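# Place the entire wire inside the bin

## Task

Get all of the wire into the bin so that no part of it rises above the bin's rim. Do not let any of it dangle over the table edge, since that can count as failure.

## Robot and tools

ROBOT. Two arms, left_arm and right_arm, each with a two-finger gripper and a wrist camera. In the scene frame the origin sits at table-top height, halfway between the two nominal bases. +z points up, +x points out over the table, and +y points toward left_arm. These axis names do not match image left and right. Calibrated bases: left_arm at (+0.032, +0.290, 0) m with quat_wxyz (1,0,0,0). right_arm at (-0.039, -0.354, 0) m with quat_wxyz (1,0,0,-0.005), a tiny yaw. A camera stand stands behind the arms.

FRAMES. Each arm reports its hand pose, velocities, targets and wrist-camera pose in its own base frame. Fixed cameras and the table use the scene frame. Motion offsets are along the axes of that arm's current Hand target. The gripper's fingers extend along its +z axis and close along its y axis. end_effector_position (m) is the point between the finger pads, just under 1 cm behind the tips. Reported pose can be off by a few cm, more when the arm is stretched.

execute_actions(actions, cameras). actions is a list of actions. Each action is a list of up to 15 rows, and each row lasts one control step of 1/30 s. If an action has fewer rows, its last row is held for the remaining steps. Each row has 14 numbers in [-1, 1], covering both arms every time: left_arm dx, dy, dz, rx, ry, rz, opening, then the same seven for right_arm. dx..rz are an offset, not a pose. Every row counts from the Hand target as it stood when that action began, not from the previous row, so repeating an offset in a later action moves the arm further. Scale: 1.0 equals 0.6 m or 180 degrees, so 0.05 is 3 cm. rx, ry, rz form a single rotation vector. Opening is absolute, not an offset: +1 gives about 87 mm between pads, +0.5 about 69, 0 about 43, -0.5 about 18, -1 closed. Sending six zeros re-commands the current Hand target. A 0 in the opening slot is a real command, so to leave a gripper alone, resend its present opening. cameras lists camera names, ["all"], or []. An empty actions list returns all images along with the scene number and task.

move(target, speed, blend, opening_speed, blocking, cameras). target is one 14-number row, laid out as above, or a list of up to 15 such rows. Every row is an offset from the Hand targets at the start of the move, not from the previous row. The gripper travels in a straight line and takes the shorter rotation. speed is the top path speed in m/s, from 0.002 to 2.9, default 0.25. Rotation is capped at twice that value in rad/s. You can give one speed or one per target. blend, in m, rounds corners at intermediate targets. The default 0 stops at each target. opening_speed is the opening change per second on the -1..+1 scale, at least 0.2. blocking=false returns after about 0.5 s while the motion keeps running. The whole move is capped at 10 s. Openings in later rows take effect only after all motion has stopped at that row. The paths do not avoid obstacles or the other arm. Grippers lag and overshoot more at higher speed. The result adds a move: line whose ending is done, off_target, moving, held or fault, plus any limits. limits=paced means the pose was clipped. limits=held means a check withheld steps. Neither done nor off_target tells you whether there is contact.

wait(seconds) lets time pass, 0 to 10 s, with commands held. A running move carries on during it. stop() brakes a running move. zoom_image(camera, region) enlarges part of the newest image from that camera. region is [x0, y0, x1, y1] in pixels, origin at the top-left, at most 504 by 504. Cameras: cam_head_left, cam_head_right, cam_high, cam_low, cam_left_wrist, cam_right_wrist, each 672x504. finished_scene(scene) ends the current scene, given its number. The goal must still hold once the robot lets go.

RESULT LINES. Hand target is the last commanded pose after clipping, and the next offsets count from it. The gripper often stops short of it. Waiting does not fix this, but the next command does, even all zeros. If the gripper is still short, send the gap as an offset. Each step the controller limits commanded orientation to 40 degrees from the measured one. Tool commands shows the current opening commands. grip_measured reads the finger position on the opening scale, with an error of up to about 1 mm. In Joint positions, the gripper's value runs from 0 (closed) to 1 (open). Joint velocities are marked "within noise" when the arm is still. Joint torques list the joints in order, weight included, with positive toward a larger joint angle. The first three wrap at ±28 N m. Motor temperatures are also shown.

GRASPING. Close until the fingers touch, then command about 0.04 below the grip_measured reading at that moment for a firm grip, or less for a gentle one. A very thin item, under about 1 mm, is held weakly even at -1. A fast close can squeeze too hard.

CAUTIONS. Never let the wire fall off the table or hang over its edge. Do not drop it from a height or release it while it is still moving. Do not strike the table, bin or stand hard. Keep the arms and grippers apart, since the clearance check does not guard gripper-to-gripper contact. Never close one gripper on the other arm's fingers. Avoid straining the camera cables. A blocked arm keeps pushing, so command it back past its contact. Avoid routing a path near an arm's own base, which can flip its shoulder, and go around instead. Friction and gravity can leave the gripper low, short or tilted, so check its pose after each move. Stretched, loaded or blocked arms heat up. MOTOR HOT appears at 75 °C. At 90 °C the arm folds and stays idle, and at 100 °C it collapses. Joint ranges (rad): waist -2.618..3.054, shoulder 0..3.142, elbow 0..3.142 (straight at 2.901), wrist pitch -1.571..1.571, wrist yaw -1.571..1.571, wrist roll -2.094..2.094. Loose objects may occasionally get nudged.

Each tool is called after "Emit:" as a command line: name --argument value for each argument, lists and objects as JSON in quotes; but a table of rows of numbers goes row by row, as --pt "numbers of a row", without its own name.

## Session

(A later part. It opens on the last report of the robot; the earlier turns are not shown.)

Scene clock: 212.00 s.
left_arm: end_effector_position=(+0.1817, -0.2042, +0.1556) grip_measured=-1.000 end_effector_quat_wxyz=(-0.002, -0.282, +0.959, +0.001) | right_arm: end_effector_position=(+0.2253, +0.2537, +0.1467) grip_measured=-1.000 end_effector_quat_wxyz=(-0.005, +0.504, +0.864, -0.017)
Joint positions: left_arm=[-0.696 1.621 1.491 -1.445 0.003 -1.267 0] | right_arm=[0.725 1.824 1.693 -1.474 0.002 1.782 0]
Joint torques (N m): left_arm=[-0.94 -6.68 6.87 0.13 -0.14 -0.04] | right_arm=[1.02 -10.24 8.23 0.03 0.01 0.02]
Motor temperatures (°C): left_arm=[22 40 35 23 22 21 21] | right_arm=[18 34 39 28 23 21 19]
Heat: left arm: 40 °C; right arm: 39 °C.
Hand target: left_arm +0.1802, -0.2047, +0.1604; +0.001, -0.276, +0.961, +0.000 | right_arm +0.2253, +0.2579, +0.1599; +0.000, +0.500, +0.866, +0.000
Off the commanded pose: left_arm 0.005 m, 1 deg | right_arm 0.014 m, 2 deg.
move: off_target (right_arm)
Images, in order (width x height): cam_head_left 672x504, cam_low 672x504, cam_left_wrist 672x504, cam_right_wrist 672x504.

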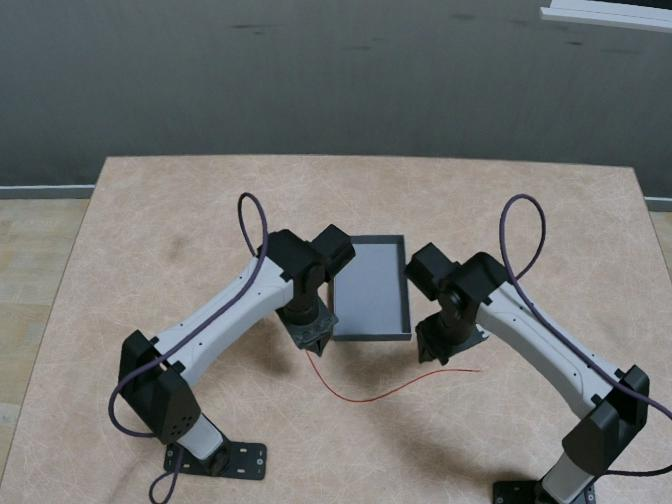

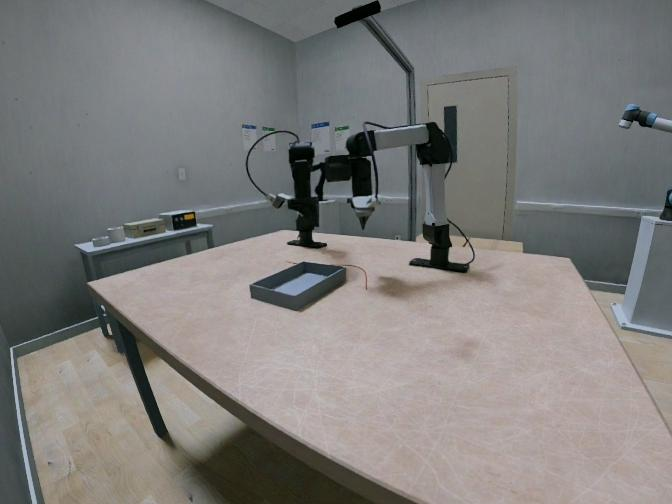

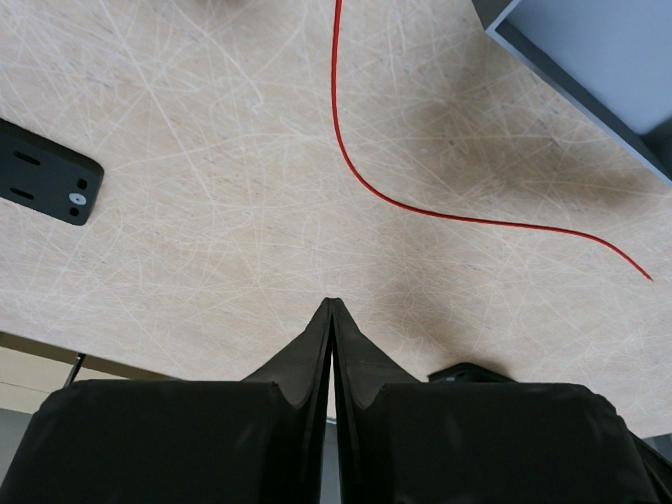

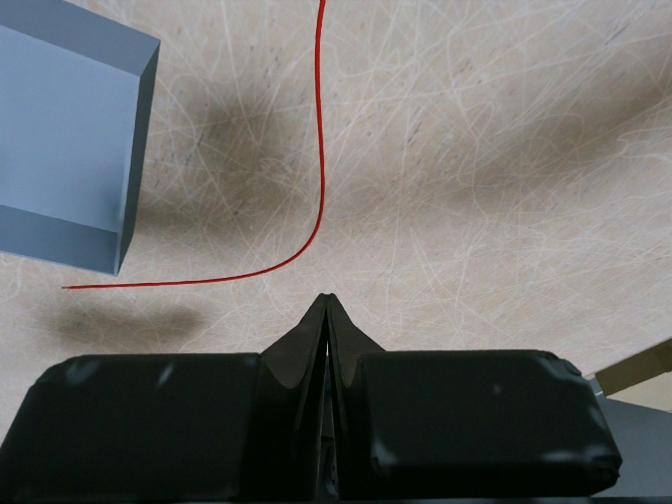

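Emit:
move --pt "0 0 0.2 0 0 0 -0.4 0 0 0.21 0 0 0 -0.4" --pt "0 0 0.2548 0 0 0 -0.4 0 0 0.2648 0 0 0 -0.4" --speed '[0.2,0.05]' --cameras '["cam_left_wrist","cam_right_wrist"]'

Scene clock: 225.20 s.
left_arm: end_effector_position=(+0.1800, -0.2028, +0.0126) grip_measured=-0.400 end_effector_quat_wxyz=(-0.002, -0.281, +0.960, +0.001) | right_arm: end_effector_position=(+0.2272, +0.2557, +0.0073) grip_measured=-0.400 end_effector_quat_wxyz=(+0.000, +0.504, +0.864, +0.001)
Joint positions: left_arm=[-0.696 1.709 1.004 -0.87 0.003 -1.266 0.3] | right_arm=[0.725 1.888 1.208 -0.889 0 1.782 0.3]
Joint torques (N m): left_arm=[-0.83 -5.55 4.33 0.57 -0.12 -0.05] | right_arm=[1.05 -7.51 4.08 0.45 0.04 0.02]
Heat: left arm: 39 °C; right arm: 39 °C.
Hand target: left_arm +0.1804, -0.2047, +0.0075; +0.001, -0.276, +0.961, +0.000 | right_arm +0.2252, +0.2578, +0.0010; +0.000, +0.500, +0.866, +0.000
Off the commanded pose: left_arm 0.005 m, 1 deg | right_arm 0.007 m, 1 deg.
move: done
Images, in order (width x height): cam_left_wrist 672x504, cam_right_wrist 672x504.

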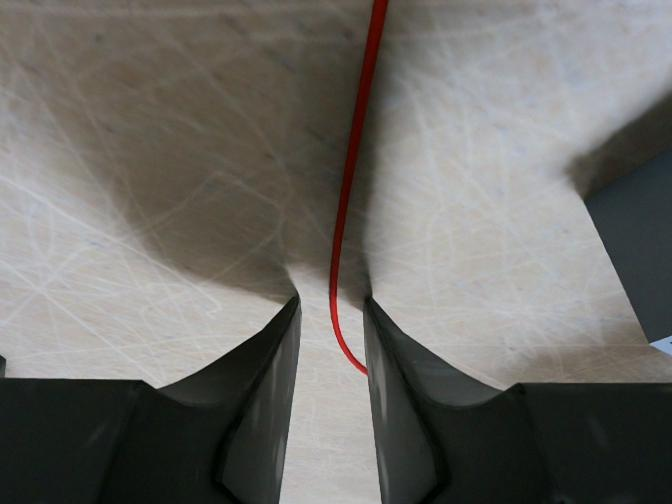

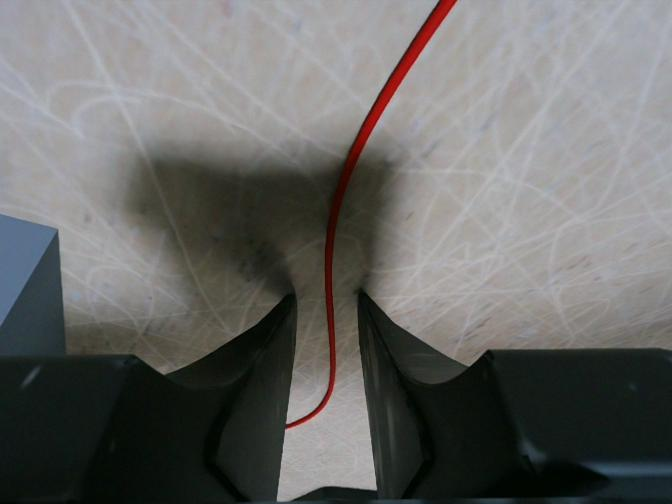

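Emit:
zoom_image --camera "cam_left_wrist" --region '[270, 260, 400, 360]'

Emit:
zoom_image --camera "cam_right_wrist" --region '[260, 250, 390, 350]'

Scaled by 3.877.

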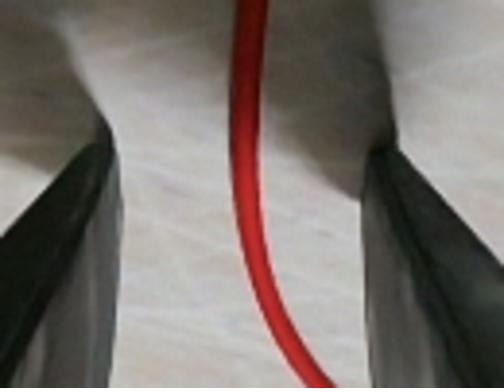

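Scaled by 3.877.

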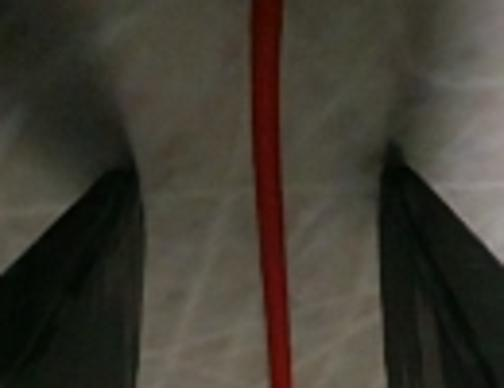

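Emit:
move --target '[0,0,0.003,0,0,0,-1,0,0,0.003,0,0,0,-1]' --opening_speed 0.5 --cameras '["cam_left_wrist","cam_right_wrist"]'

Scene clock: 237.63 s.
left_arm: end_effector_position=(+0.1851, -0.2072, +0.0123) grip_measured=-0.974 end_effector_quat_wxyz=(+0.005, -0.281, +0.960, -0.010) | right_arm: end_effector_position=(+0.2291, +0.2575, +0.0074) grip_measured=-0.973 end_effector_quat_wxyz=(+0.002, +0.504, +0.864, +0.006)
Joint positions: left_arm=[-0.696 1.709 1.004 -0.844 0.003 -1.266 0.013] | right_arm=[0.725 1.888 1.208 -0.878 0 1.782 0.014]
Joint torques (N m): left_arm=[-0.84 -5.26 4.07 0.42 -0.14 -0.05] | right_arm=[1.05 -7.23 3.74 0.42 0.04 0.01]
Heat: left arm: 38 °C; right arm: 38 °C.
Hand target: left_arm +0.1804, -0.2047, +0.0057; +0.001, -0.276, +0.961, +0.000 | right_arm +0.2252, +0.2578, -0.0008; +0.000, +0.500, +0.866, +0.000
Off the commanded pose: left_arm 0.009 m, 1 deg | right_arm 0.009 m, 1 deg.
move: done
Images, in order (width x height): cam_left_wrist 672x504, cam_right_wrist 672x504.

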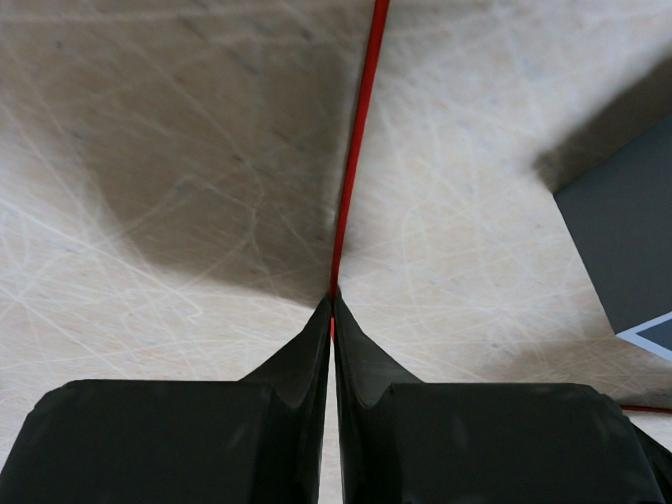

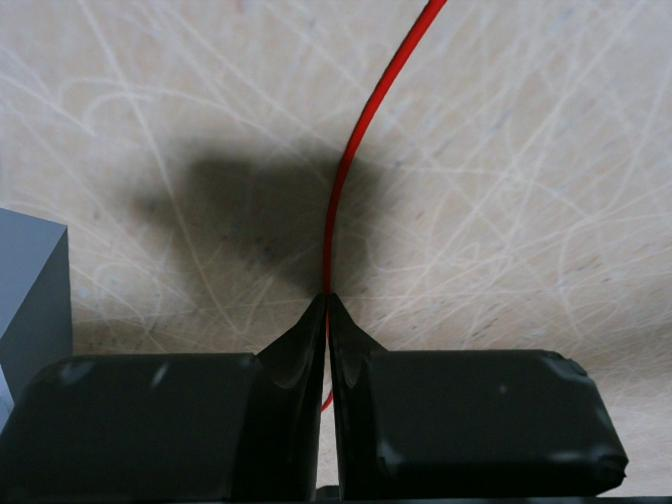

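Emit:
move --target '[0,0,-0.25,0,0,0,-1,0,0,-0.26,0,0,0,-1]' --speed 0.15 --cameras '["cam_head_left","cam_low","cam_left_wrist","cam_right_wrist"]'

Emit:
zoom_image --camera "cam_low" --region '[220, 150, 480, 330]'

Scene clock: 242.83 s.
left_arm: end_effector_position=(+0.1816, -0.2042, +0.1492) grip_measured=-0.974 end_effector_quat_wxyz=(-0.004, -0.281, +0.960, +0.003) | right_arm: end_effector_position=(+0.2251, +0.2539, +0.1387) grip_measured=-0.973 end_effector_quat_wxyz=(-0.007, +0.504, +0.863, -0.021)
Joint positions: left_arm=[-0.696 1.623 1.468 -1.425 0.003 -1.266 0.013] | right_arm=[0.725 1.831 1.669 -1.453 0 1.782 0.014]
Joint torques (N m): left_arm=[-1.01 -7.21 7.1 0.13 -0.16 -0.06] | right_arm=[1.03 -11.29 8.38 -0.01 0.02 0.01]
Heat: left arm: 38 °C; right arm: 38 °C.
Hand target: left_arm +0.1802, -0.2047, +0.1557; +0.001, -0.276, +0.961, +0.000 | right_arm +0.2253, +0.2579, +0.1553; +0.000, +0.500, +0.866, +0.000
Off the commanded pose: left_arm 0.007 m, 1 deg | right_arm 0.017 m, 3 deg.
move: off_target (right_arm)
Images, in order (width x height): cam_head_left 672x504, cam_low 672x504, cam_left_wrist 672x504, cam_right_wrist 672x504.

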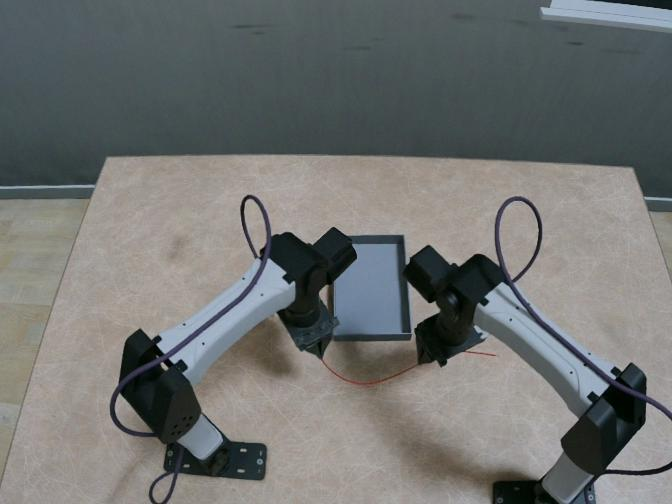

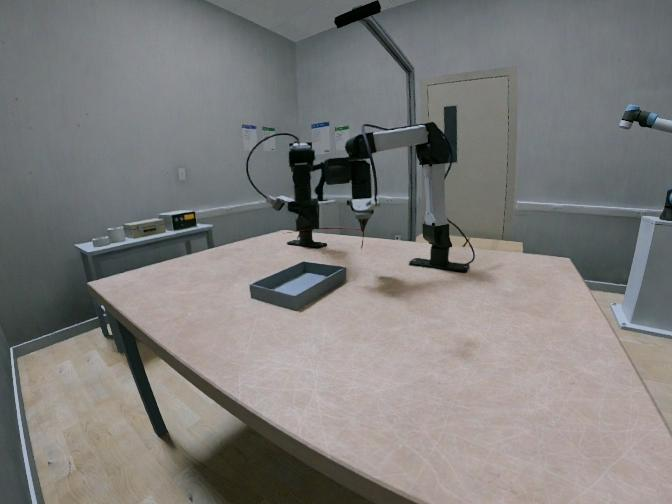

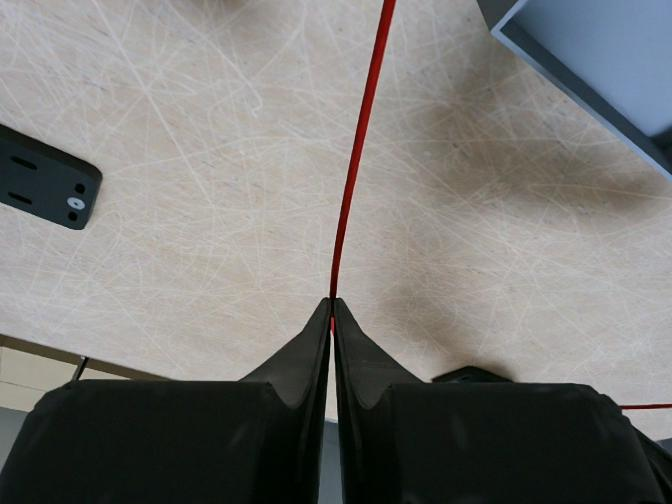

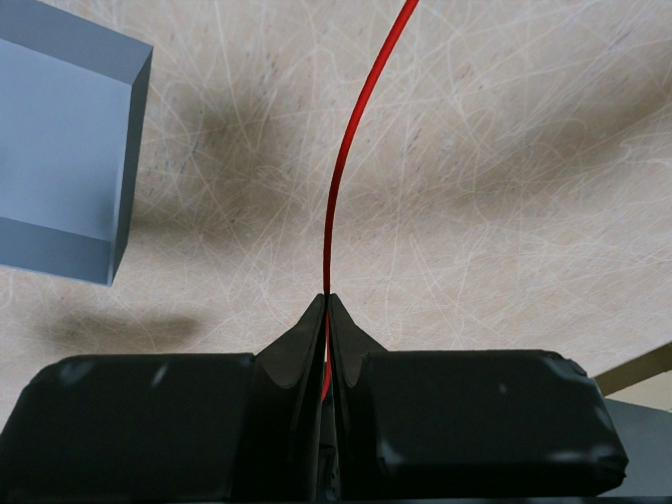

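Scaled by 1.938.

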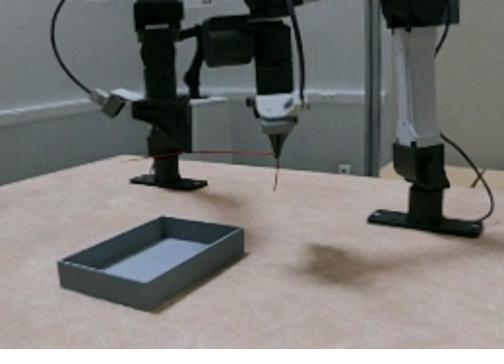

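Emit:
move --target '[-0.1755,-0.2098,0,0.0953,0.0366,0.2312,-1,-0.1145,0.2783,-0.008,-0.0794,0.0768,-0.4845,-1]' --speed 0.15 --cameras '["all"]'

Emit:
zoom_image --camera "cam_head_right" --region '[280, 170, 500, 370]'

Emit:
zoom_image --camera "cam_low" --region '[220, 150, 430, 320]'

Emit:
zoom_image --camera "cam_high" --region '[240, 150, 440, 340]'

Scene clock: 262.07 s.
left_arm: end_effector_position=(+0.3346, -0.2572, +0.1562) grip_measured=-0.974 end_effector_quat_wxyz=(-0.008, +0.086, +0.984, -0.154) | right_arm: end_effector_position=(+0.3970, +0.2799, +0.1570) grip_measured=-0.973 end_effector_quat_wxyz=(+0.091, -0.202, +0.954, +0.201)
Joint positions: left_arm=[-0.504 2.274 2.367 -1.55 0.288 -0.346 0.013] | right_arm=[0.485 2.528 2.834 -1.579 -0.335 0.119 0.014]
Joint torques (N m): left_arm=[0.59 -10.35 7.31 0.42 0.19 0.04] | right_arm=[-0.21 -12.37 8.14 0.95 -0.23 -0.08]
Heat: left arm: 38 °C; right arm: 39 °C.
Hand target: left_arm +0.3363, -0.2553, +0.1558; -0.013, +0.085, +0.984, -0.156 | right_arm +0.4042, +0.2818, +0.1600; -0.038, -0.239, +0.958, +0.152
Off the commanded pose: left_arm 0.003 m, 1 deg | right_arm 0.008 m, 16 deg.
elbow stopped short (right arm): the move would have taken joint 3 (elbow) straighter than the controller allows.
joint sent to its limit (left arm) — joint 4 (wrist pitch), lower limit. The joint targets still meet the commanded pose.
move: off_target (right_arm)

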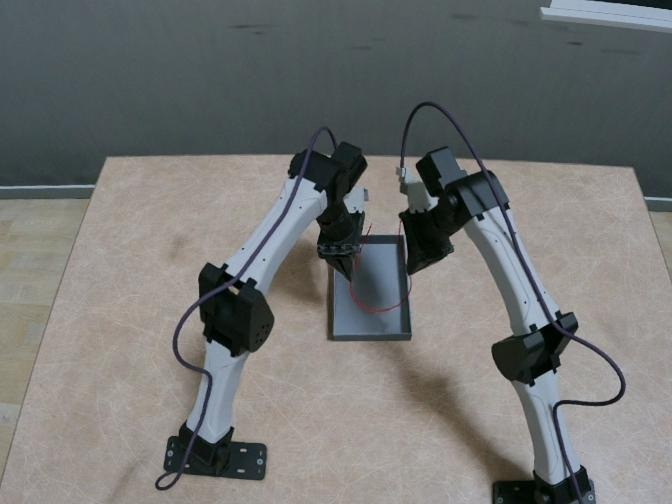

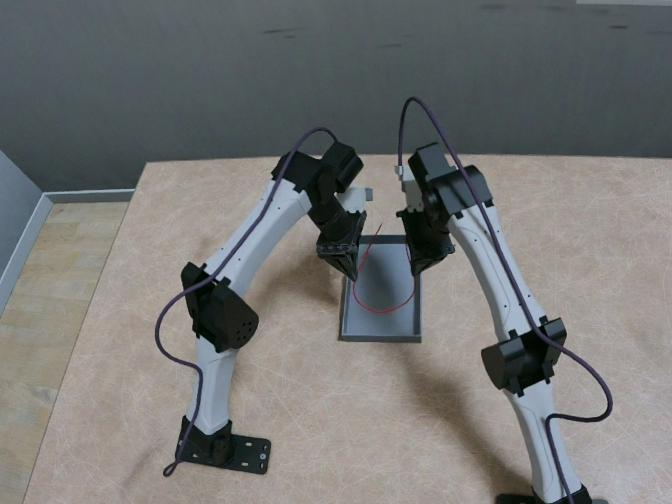

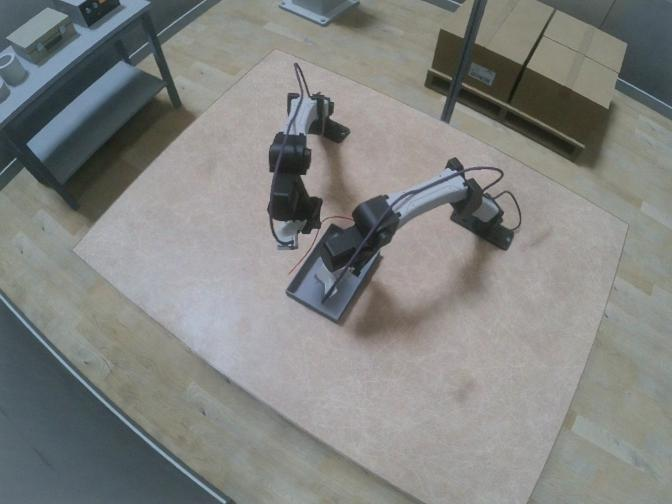

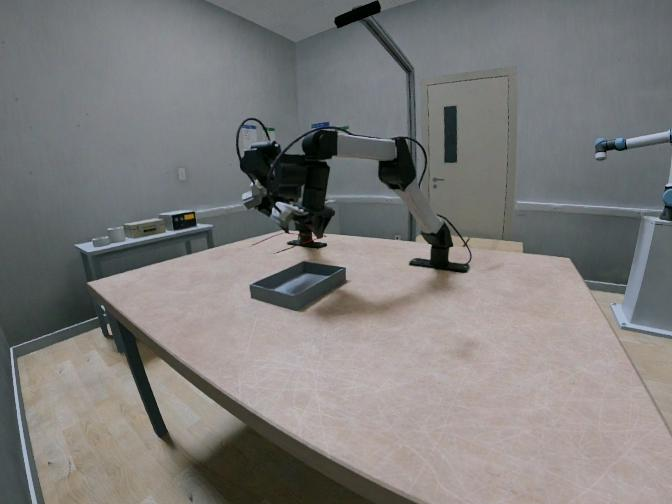

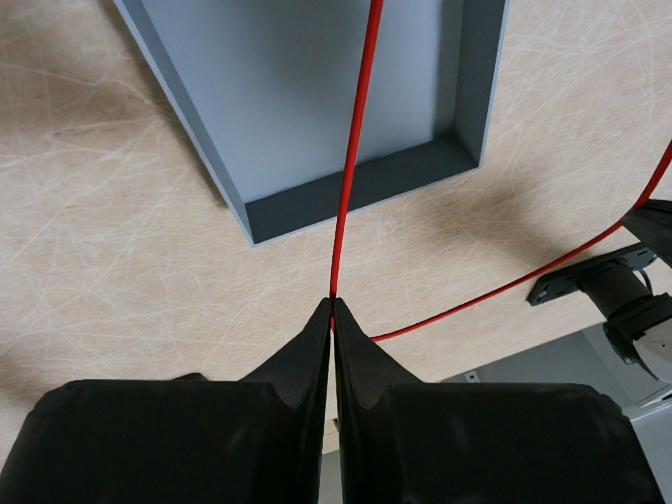

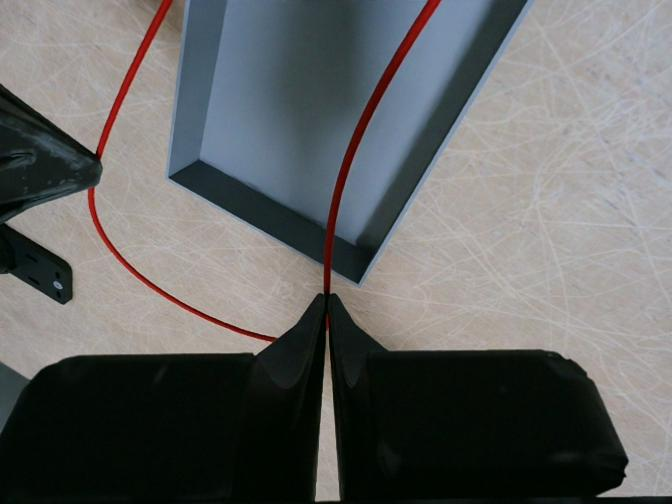

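Scaled by 2.291.

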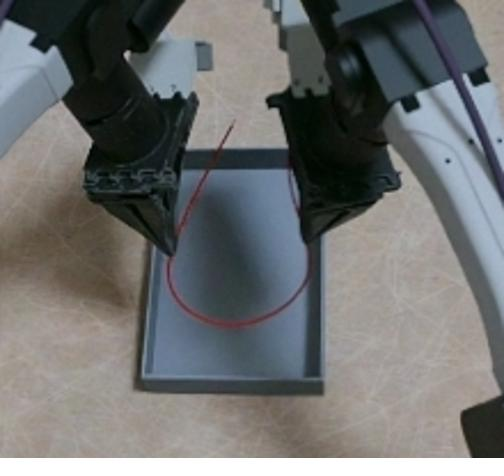

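Scaled by 2.400.

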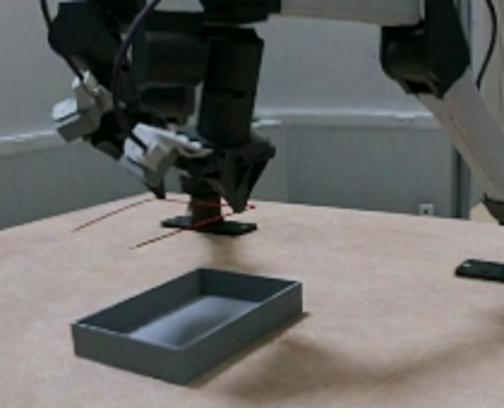

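Scaled by 2.520.

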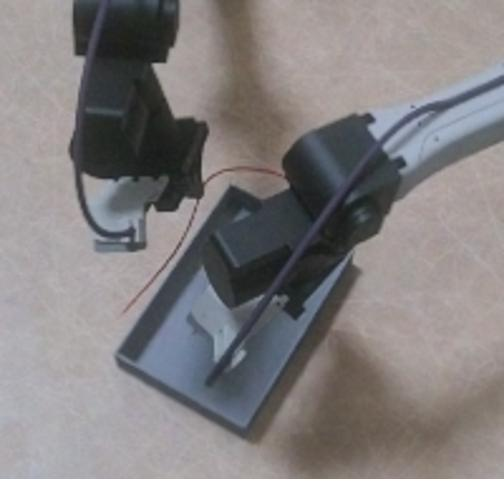

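Emit:
move --target '[0.002,0.0445,0.0995,0,0,0,-1,-0.0055,-0.0237,0.1062,0,0,0,-1]' --speed 0.1 --cameras '["all"]'

Emit:
zoom_image --camera "cam_head_right" --region '[280, 170, 500, 370]'

Emit:
zoom_image --camera "cam_low" --region '[220, 150, 430, 320]'

Emit:
zoom_image --camera "cam_high" --region '[240, 150, 440, 340]'

Scene clock: 285.13 s.
left_arm: end_effector_position=(+0.3334, -0.2497, +0.0798) grip_measured=-0.974 end_effector_quat_wxyz=(-0.029, +0.084, +0.985, -0.145) | right_arm: end_effector_position=(+0.3972, +0.2832, +0.0937) grip_measured=-0.973 end_effector_quat_wxyz=(+0.030, -0.210, +0.960, +0.182)
Joint positions: left_arm=[-0.491 2.239 1.997 -1.265 0.29 -0.33 0.013] | right_arm=[0.494 2.665 2.837 -1.578 -0.334 0.091 0.014]
Joint torques (N m): left_arm=[0.59 -14.76 5.07 0.6 0.18 0.02] | right_arm=[0.95 -13.42 8.02 0.82 -0.09 -0.09]
Motor temperatures (°C): left_arm=[22 41 36 22 22 21 22] | right_arm=[18 39 40 27 23 21 20]
Heat: left arm: 41 °C; right arm: 40 °C.
Hand target: left_arm +0.3364, -0.2483, +0.0908; -0.013, +0.085, +0.984, -0.156 | right_arm +0.4042, +0.2889, +0.0949; -0.038, -0.239, +0.958, +0.152
Off the commanded pose: left_arm 0.011 m, 2 deg | right_arm 0.009 m, 9 deg.
elbow stopped short (right arm): the move would have taken joint 3 (elbow) straighter than the controller allows.
move: off_target (left_arm, right_arm)

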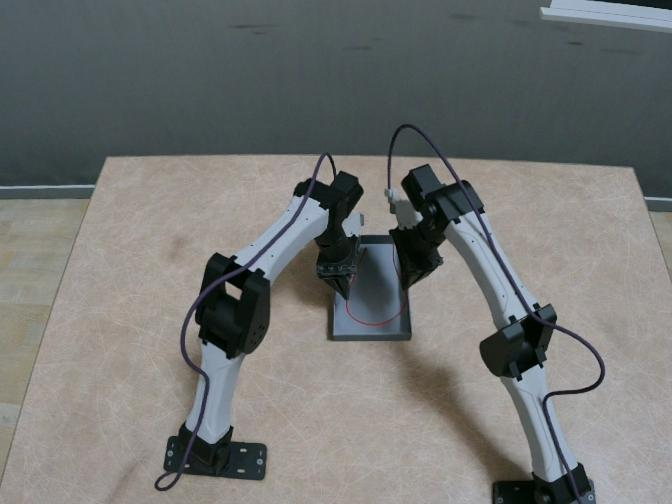

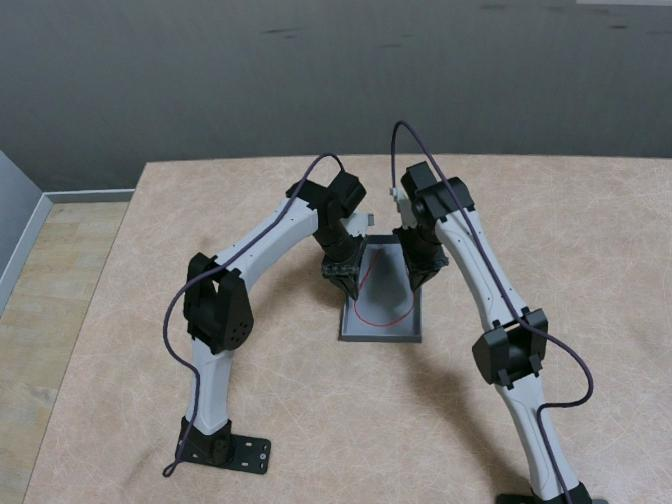

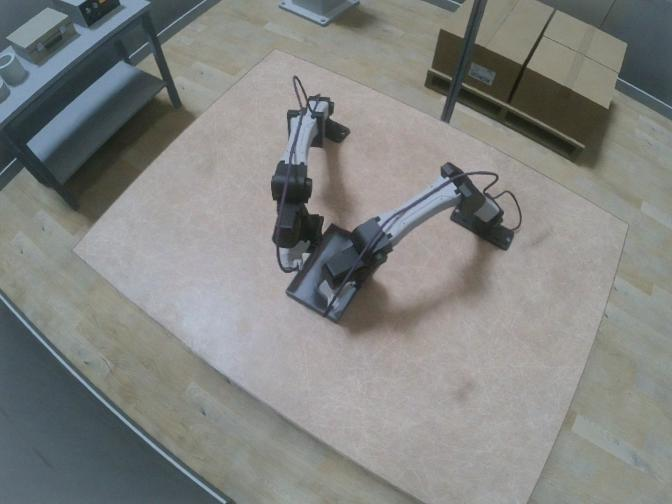

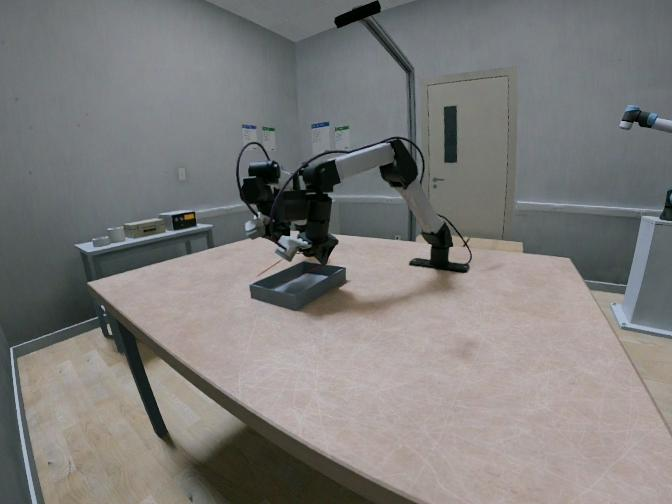

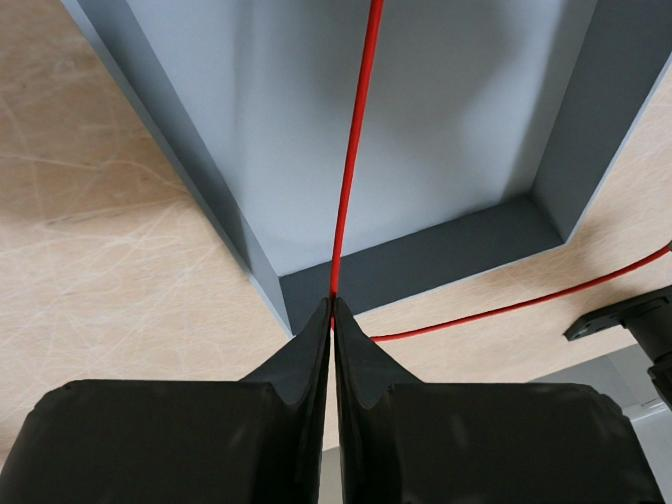

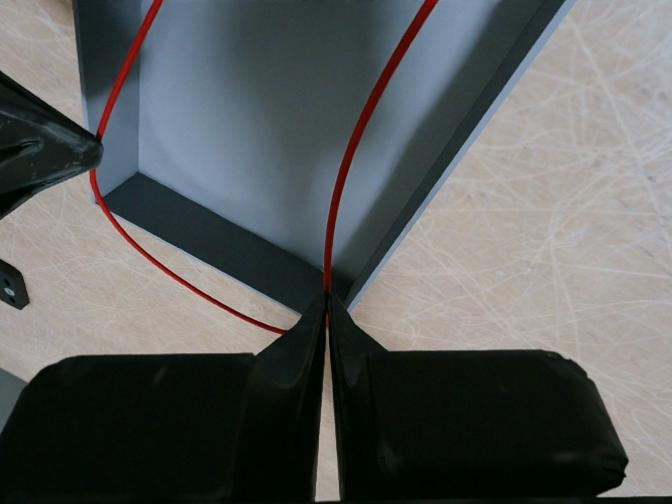

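Scaled by 2.291.

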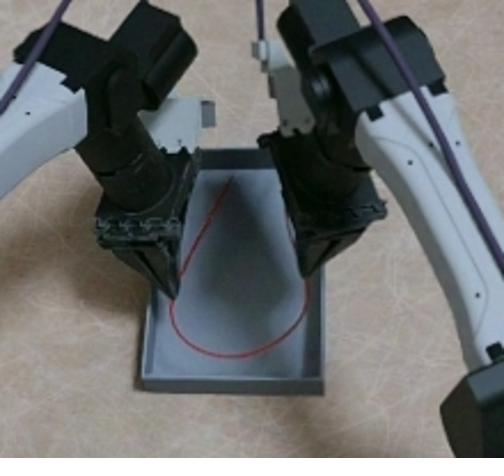

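Scaled by 2.400.

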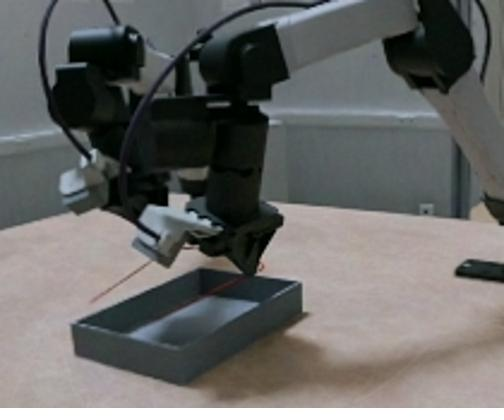

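Scaled by 2.520.

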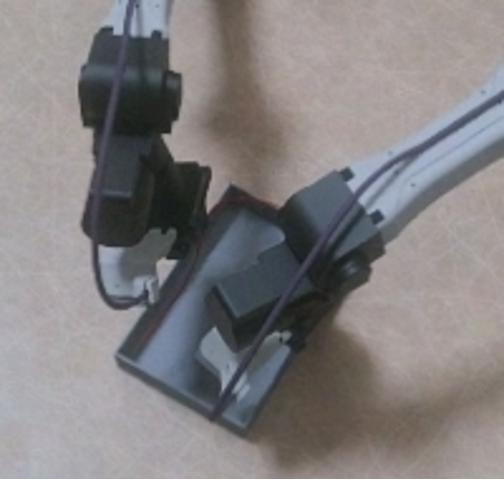

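Emit:
move --target '[0,0.0236,0.0726,-0.0278,0,0,-1,0,-0.0263,0.0808,0.0278,0,0,-1]' --speed 0.06 --cameras '["all"]'

Emit:
zoom_image --camera "cam_head_right" --region '[300, 200, 460, 360]'

Emit:
zoom_image --camera "cam_low" --region '[220, 190, 380, 320]'

Emit:
zoom_image --camera "cam_high" --region '[260, 200, 420, 340]'

Scene clock: 304.07 s.
left_arm: end_effector_position=(+0.3379, -0.2465, +0.0503) grip_measured=-0.974 end_effector_quat_wxyz=(-0.008, +0.085, +0.989, -0.118) | right_arm: end_effector_position=(+0.3972, +0.2830, +0.0440) grip_measured=-0.973 end_effector_quat_wxyz=(+0.007, -0.222, +0.967, +0.127)
Joint positions: left_arm=[-0.505 2.238 1.894 -1.145 0.222 -0.343 0.013] | right_arm=[0.527 2.76 2.837 -1.556 -0.239 0.086 0.014]
Joint torques (N m): left_arm=[-1.36 -10.92 5.08 0.67 -0.05 -0.13] | right_arm=[0.98 -13.7 8.16 0.68 -0.03 -0.09]
Motor temperatures (°C): left_arm=[22 43 36 22 22 21 22] | right_arm=[18 44 41 27 23 21 20]
Heat: left arm: 43 °C; right arm: 44 °C.
Hand target: left_arm +0.3364, -0.2483, +0.0450; -0.009, +0.086, +0.990, -0.113 | right_arm +0.4042, +0.2888, +0.0440; -0.028, -0.240, +0.964, +0.110
Off the commanded pose: left_arm 0.006 m, 1 deg | right_arm 0.009 m, 5 deg.
elbow stopped short (right arm): the move would have taken joint 3 (elbow) straighter than the controller allows.
move: off_target (right_arm)

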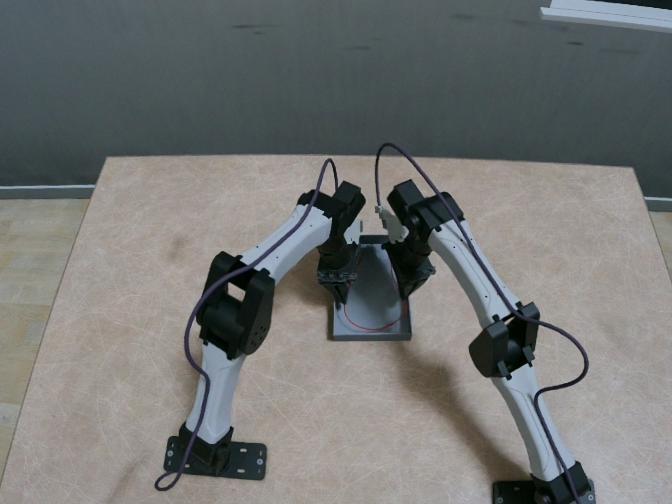

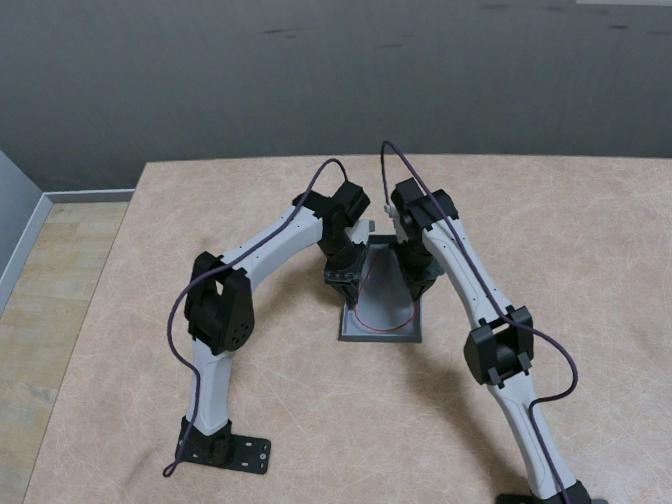

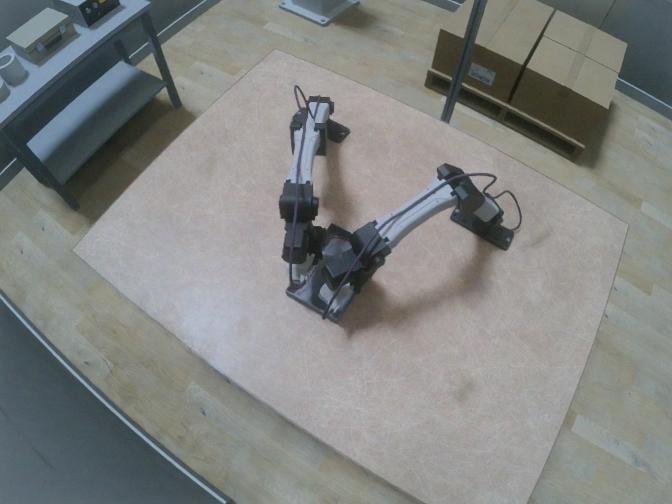

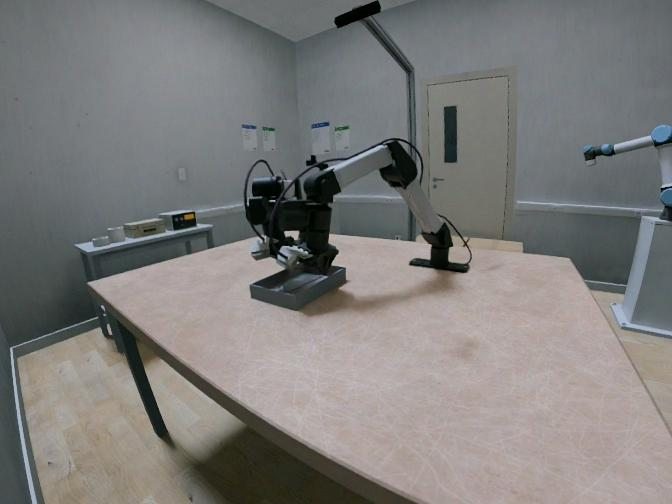

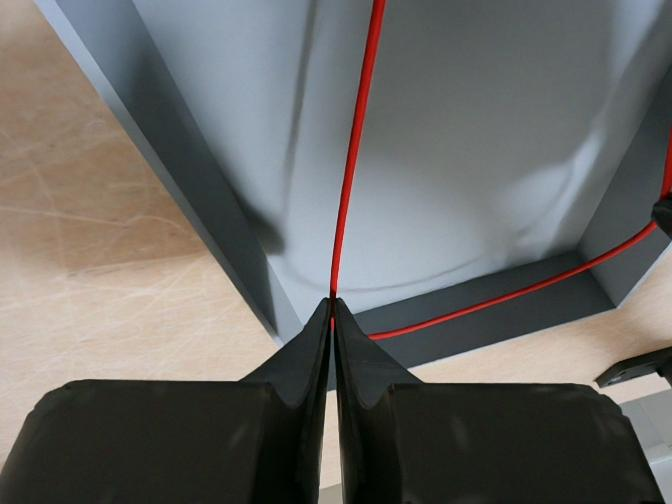

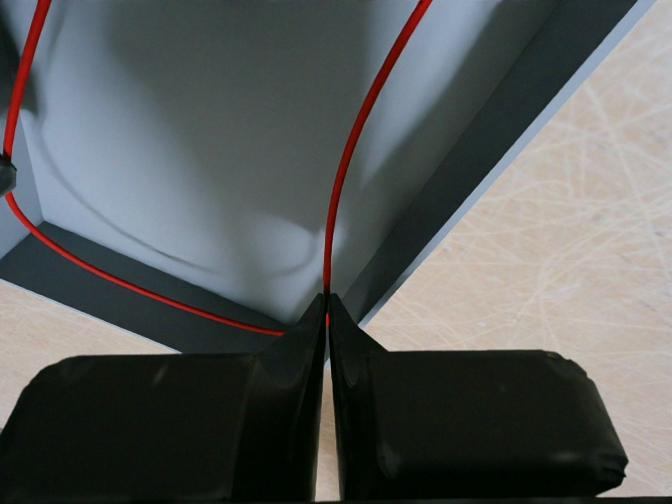

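Scaled by 3.150.

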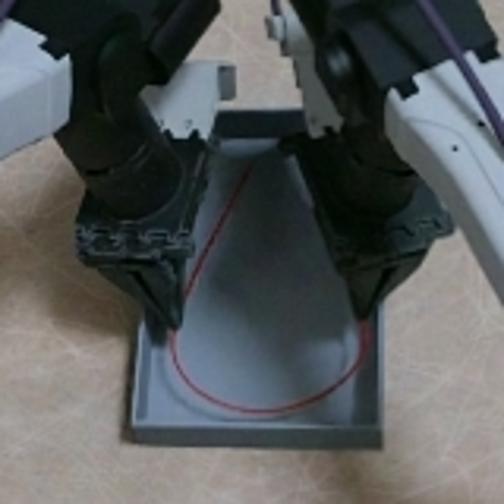

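Scaled by 3.150.

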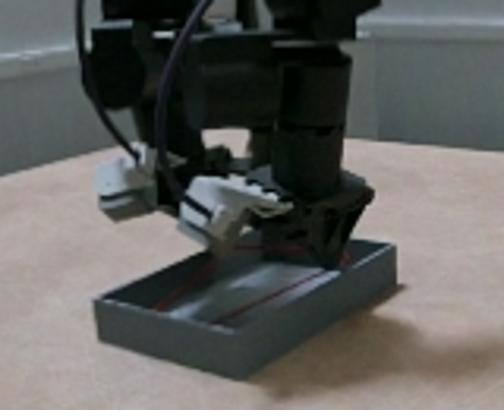

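Scaled by 3.150.

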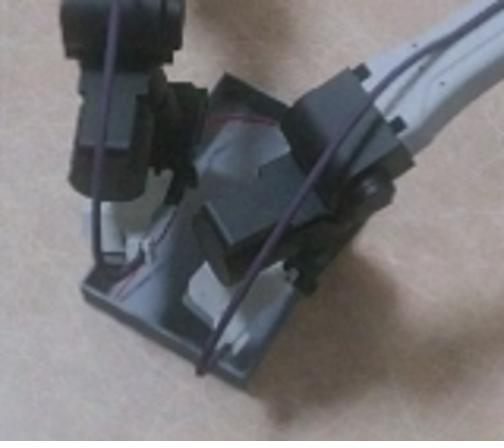

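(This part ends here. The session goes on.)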